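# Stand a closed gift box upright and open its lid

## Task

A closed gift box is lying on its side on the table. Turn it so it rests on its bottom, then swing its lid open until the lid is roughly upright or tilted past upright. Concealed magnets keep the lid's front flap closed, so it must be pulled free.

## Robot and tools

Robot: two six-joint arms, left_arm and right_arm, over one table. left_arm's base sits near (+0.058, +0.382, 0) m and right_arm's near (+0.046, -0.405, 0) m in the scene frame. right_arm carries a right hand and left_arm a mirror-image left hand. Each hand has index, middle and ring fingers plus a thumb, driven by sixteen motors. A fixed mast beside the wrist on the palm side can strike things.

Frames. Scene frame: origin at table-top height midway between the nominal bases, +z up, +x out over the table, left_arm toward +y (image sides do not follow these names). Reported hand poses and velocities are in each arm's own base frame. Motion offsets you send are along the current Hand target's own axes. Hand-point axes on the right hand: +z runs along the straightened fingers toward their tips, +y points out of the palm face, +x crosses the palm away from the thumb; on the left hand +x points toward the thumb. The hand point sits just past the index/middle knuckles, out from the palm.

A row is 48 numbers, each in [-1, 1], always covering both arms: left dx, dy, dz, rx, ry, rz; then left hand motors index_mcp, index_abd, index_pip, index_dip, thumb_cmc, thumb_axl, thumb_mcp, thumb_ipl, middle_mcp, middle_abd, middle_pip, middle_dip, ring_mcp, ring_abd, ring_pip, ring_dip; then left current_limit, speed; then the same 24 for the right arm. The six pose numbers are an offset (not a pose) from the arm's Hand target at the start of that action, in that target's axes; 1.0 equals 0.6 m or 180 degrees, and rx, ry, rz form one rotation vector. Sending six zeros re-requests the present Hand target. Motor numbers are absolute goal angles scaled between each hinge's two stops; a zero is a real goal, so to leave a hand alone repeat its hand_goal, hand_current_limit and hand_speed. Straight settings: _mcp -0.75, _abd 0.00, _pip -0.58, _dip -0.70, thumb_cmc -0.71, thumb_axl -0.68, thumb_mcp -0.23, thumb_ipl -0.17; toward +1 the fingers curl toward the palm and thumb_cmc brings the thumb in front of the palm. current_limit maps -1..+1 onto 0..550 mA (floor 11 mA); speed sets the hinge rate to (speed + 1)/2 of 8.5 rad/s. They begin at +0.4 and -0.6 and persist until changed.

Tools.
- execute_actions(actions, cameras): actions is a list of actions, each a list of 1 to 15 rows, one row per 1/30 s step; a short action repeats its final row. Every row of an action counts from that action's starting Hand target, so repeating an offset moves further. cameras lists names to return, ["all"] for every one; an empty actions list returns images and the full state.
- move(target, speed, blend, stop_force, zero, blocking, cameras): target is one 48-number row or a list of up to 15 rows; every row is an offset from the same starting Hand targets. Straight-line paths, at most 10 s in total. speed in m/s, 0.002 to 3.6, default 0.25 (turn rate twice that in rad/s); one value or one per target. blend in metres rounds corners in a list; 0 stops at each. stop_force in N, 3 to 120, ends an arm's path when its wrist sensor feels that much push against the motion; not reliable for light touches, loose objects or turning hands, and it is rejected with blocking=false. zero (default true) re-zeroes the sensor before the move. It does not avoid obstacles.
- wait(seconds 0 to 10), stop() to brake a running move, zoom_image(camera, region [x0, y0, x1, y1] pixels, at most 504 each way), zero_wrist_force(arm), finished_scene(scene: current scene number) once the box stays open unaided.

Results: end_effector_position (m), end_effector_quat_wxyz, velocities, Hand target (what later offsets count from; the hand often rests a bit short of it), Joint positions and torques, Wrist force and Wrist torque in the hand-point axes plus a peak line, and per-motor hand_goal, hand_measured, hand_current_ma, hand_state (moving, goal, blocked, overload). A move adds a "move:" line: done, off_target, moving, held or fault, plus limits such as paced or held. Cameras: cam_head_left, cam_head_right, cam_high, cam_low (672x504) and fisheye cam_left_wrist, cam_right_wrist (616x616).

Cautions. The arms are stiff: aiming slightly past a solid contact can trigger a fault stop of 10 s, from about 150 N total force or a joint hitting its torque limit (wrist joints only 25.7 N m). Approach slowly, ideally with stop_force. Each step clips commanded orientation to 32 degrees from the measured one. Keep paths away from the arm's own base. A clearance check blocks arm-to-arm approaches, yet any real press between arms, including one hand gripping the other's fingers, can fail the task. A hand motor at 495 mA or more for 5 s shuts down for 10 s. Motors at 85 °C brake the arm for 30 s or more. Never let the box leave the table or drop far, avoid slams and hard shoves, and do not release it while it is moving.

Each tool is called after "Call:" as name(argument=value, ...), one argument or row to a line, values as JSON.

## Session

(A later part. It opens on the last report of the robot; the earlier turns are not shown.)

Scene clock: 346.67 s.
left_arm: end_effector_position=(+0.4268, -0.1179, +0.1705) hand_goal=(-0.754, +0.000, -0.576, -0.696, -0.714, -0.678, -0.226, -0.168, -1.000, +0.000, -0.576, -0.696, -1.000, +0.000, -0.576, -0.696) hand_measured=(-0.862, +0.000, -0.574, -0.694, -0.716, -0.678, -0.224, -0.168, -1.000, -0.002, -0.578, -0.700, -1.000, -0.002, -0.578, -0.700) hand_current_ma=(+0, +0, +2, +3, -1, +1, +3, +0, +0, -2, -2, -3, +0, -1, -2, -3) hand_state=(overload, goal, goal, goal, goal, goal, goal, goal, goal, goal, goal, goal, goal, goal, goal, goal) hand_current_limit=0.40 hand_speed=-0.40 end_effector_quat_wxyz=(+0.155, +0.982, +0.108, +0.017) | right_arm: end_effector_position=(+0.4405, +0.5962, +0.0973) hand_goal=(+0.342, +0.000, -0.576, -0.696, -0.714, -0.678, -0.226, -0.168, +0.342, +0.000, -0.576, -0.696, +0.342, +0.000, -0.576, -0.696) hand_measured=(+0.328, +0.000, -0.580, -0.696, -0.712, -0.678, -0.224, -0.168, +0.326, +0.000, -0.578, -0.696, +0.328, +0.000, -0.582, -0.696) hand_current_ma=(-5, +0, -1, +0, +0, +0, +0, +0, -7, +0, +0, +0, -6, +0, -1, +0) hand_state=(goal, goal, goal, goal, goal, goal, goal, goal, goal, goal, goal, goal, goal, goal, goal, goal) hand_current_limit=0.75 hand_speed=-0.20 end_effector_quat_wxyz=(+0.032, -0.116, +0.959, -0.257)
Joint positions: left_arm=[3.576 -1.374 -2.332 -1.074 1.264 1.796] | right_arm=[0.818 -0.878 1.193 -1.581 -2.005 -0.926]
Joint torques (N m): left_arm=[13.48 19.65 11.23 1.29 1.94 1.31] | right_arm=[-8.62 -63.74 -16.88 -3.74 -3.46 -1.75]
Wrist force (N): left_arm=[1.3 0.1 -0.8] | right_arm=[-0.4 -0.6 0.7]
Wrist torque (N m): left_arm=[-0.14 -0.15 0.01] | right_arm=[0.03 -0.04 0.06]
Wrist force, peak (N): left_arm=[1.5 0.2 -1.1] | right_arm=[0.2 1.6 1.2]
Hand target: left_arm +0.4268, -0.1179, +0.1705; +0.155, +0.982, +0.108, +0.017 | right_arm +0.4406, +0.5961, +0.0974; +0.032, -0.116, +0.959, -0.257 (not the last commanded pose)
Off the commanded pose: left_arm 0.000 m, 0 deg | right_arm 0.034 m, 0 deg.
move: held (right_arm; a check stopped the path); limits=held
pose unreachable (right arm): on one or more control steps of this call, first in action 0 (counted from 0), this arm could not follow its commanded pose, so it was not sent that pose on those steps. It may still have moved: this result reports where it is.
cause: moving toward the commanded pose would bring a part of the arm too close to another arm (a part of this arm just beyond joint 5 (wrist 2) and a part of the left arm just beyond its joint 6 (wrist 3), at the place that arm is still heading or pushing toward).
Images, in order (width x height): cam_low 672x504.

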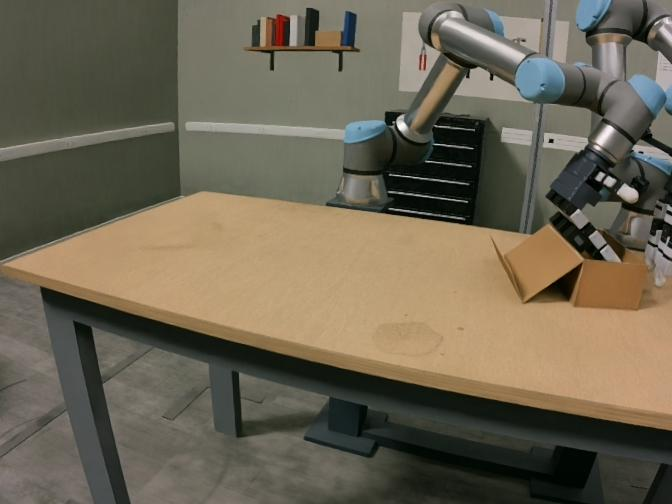

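Call:
move(
  target=[
    [0,0,0,0,0,0,-0.754,0,-0.576,-0.696,-0.714,-0.678,-0.226,-0.168,-1,0,-0.576,-0.696,-1,0,-0.576,-0.696,0.4,-0.4,0,-0.043,-0.03,0,0,0,0.342,0,-0.576,-0.696,-0.714,-0.678,-0.226,-0.168,0.342,0,-0.576,-0.696,0.342,0,-0.576,-0.696,0.75,-0.2],
    [0,0,0,0,0,0,-0.754,0,-0.576,-0.696,-0.714,-0.678,-0.226,-0.168,-1,0,-0.576,-0.696,-1,0,-0.576,-0.696,0.4,-0.4,0,-0.143,-0.148,0,0,0,0.342,0,-0.576,-0.696,-0.714,-0.678,-0.226,-0.168,0.342,0,-0.576,-0.696,0.342,0,-0.576,-0.696,0.75,-0.2],
  ],
  speed=0.1,
  blend=0.01,
  cameras=["cam_low","cam_high"],
)

Call:
zoom_image(
  camera="cam_low",
  region=[420, 110, 670, 310],
)

Scene clock: 352.07 s.
left_arm: end_effector_position=(+0.4268, -0.1179, +0.1705) hand_goal=(-0.754, +0.000, -0.576, -0.696, -0.714, -0.678, -0.226, -0.168, -1.000, +0.000, -0.576, -0.696, -1.000, +0.000, -0.576, -0.696) hand_measured=(-0.862, +0.000, -0.574, -0.694, -0.716, -0.678, -0.224, -0.168, -1.000, -0.002, -0.578, -0.700, -1.000, -0.002, -0.578, -0.700) hand_current_ma=(+0, +0, +2, +3, -1, +1, +3, +0, +0, -2, -2, -3, +0, -1, -2, -3) hand_state=(overload, goal, goal, goal, goal, goal, goal, goal, goal, goal, goal, goal, goal, goal, goal, goal) hand_current_limit=0.40 hand_speed=-0.40 end_effector_quat_wxyz=(+0.155, +0.982, +0.108, +0.017) | right_arm: end_effector_position=(+0.4446, +0.5796, +0.1472) hand_goal=(+0.342, +0.000, -0.576, -0.696, -0.714, -0.678, -0.226, -0.168, +0.342, +0.000, -0.576, -0.696, +0.342, +0.000, -0.576, -0.696) hand_measured=(+0.330, +0.000, -0.580, -0.696, -0.712, -0.678, -0.224, -0.168, +0.328, +0.000, -0.578, -0.696, +0.330, +0.000, -0.582, -0.696) hand_current_ma=(-4, +0, -1, +0, +0, +0, +0, +0, -6, +0, +0, +0, -4, +0, -1, +0) hand_state=(goal, goal, goal, goal, goal, goal, goal, goal, goal, goal, goal, goal, goal, goal, goal, goal) hand_current_limit=0.75 hand_speed=-0.20 end_effector_quat_wxyz=(+0.032, -0.116, +0.959, -0.257)
Joint positions: left_arm=[3.576 -1.374 -2.332 -1.074 1.264 1.796] | right_arm=[0.798 -0.942 1.17 -1.504 -2.011 -0.947]
Joint torques (N m): left_arm=[13.84 20 11.88 1.29 1.82 1.13] | right_arm=[7.55 -41.89 -14.51 -3.8 1.79 1.99]
Wrist force (N): left_arm=[1.3 0.2 -0.9] | right_arm=[0.1 -0.5 0.5]
Wrist torque (N m): left_arm=[-0.13 -0.15 0.01] | right_arm=[0.05 -0.10 -0.01]
Wrist force, peak (N): left_arm=[1.6 0.2 -1.0] | right_arm=[-0.2 -3.2 -2.5]
Hand target: left_arm +0.4268, -0.1179, +0.1705; +0.155, +0.982, +0.108, +0.017 | right_arm +0.4446, +0.5796, +0.1471; +0.032, -0.116, +0.959, -0.257 (not the last commanded pose)
Off the commanded pose: left_arm 0.000 m, 0 deg | right_arm 0.071 m, 0 deg.
move: held (right_arm; a check stopped the path); path passed 1 of 2 targets; limits=held
pose unreachable (right arm): on one or more control steps of this call, first in action 0 (counted from 0), this arm could not follow its commanded pose, so it was not sent that pose on those steps. It may still have moved: this result reports where it is.
cause: moving toward the commanded pose would bring a part of the arm too close to another arm (a part of this arm just beyond joint 6 (wrist 3) and a part of the left arm just beyond its joint 6 (wrist 3), 17 mm apart when this arm was first held).
Images, in order (width x height): cam_high 672x504, cam_low 672x504.

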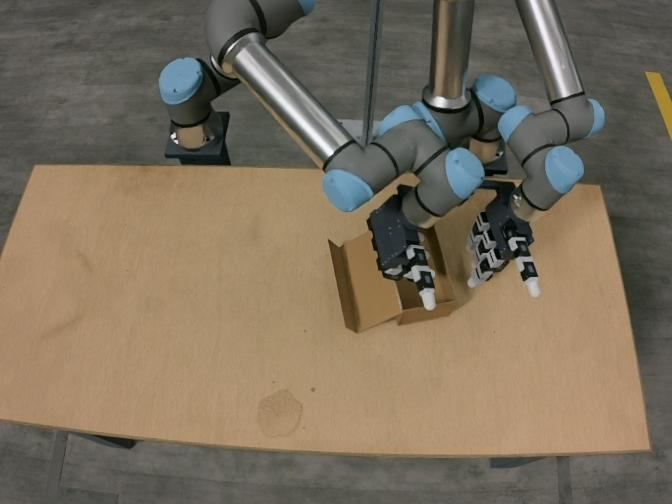

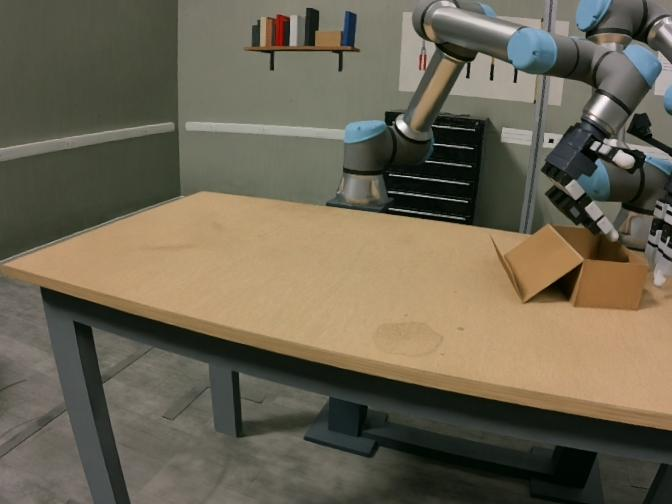

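Scaled by 2.016 from the camera's 672x504 image, which has a finer 960x720 frame.

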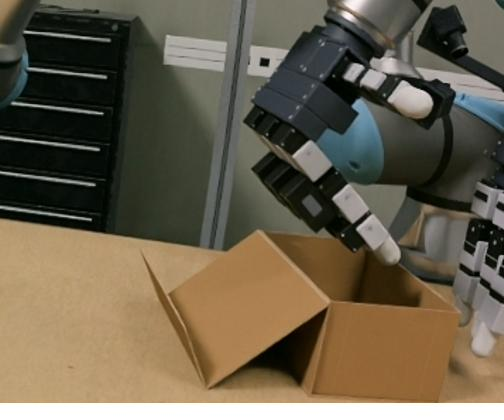

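Call:
finished_scene(
  scene=2,
)

The scene is finished: the task was done.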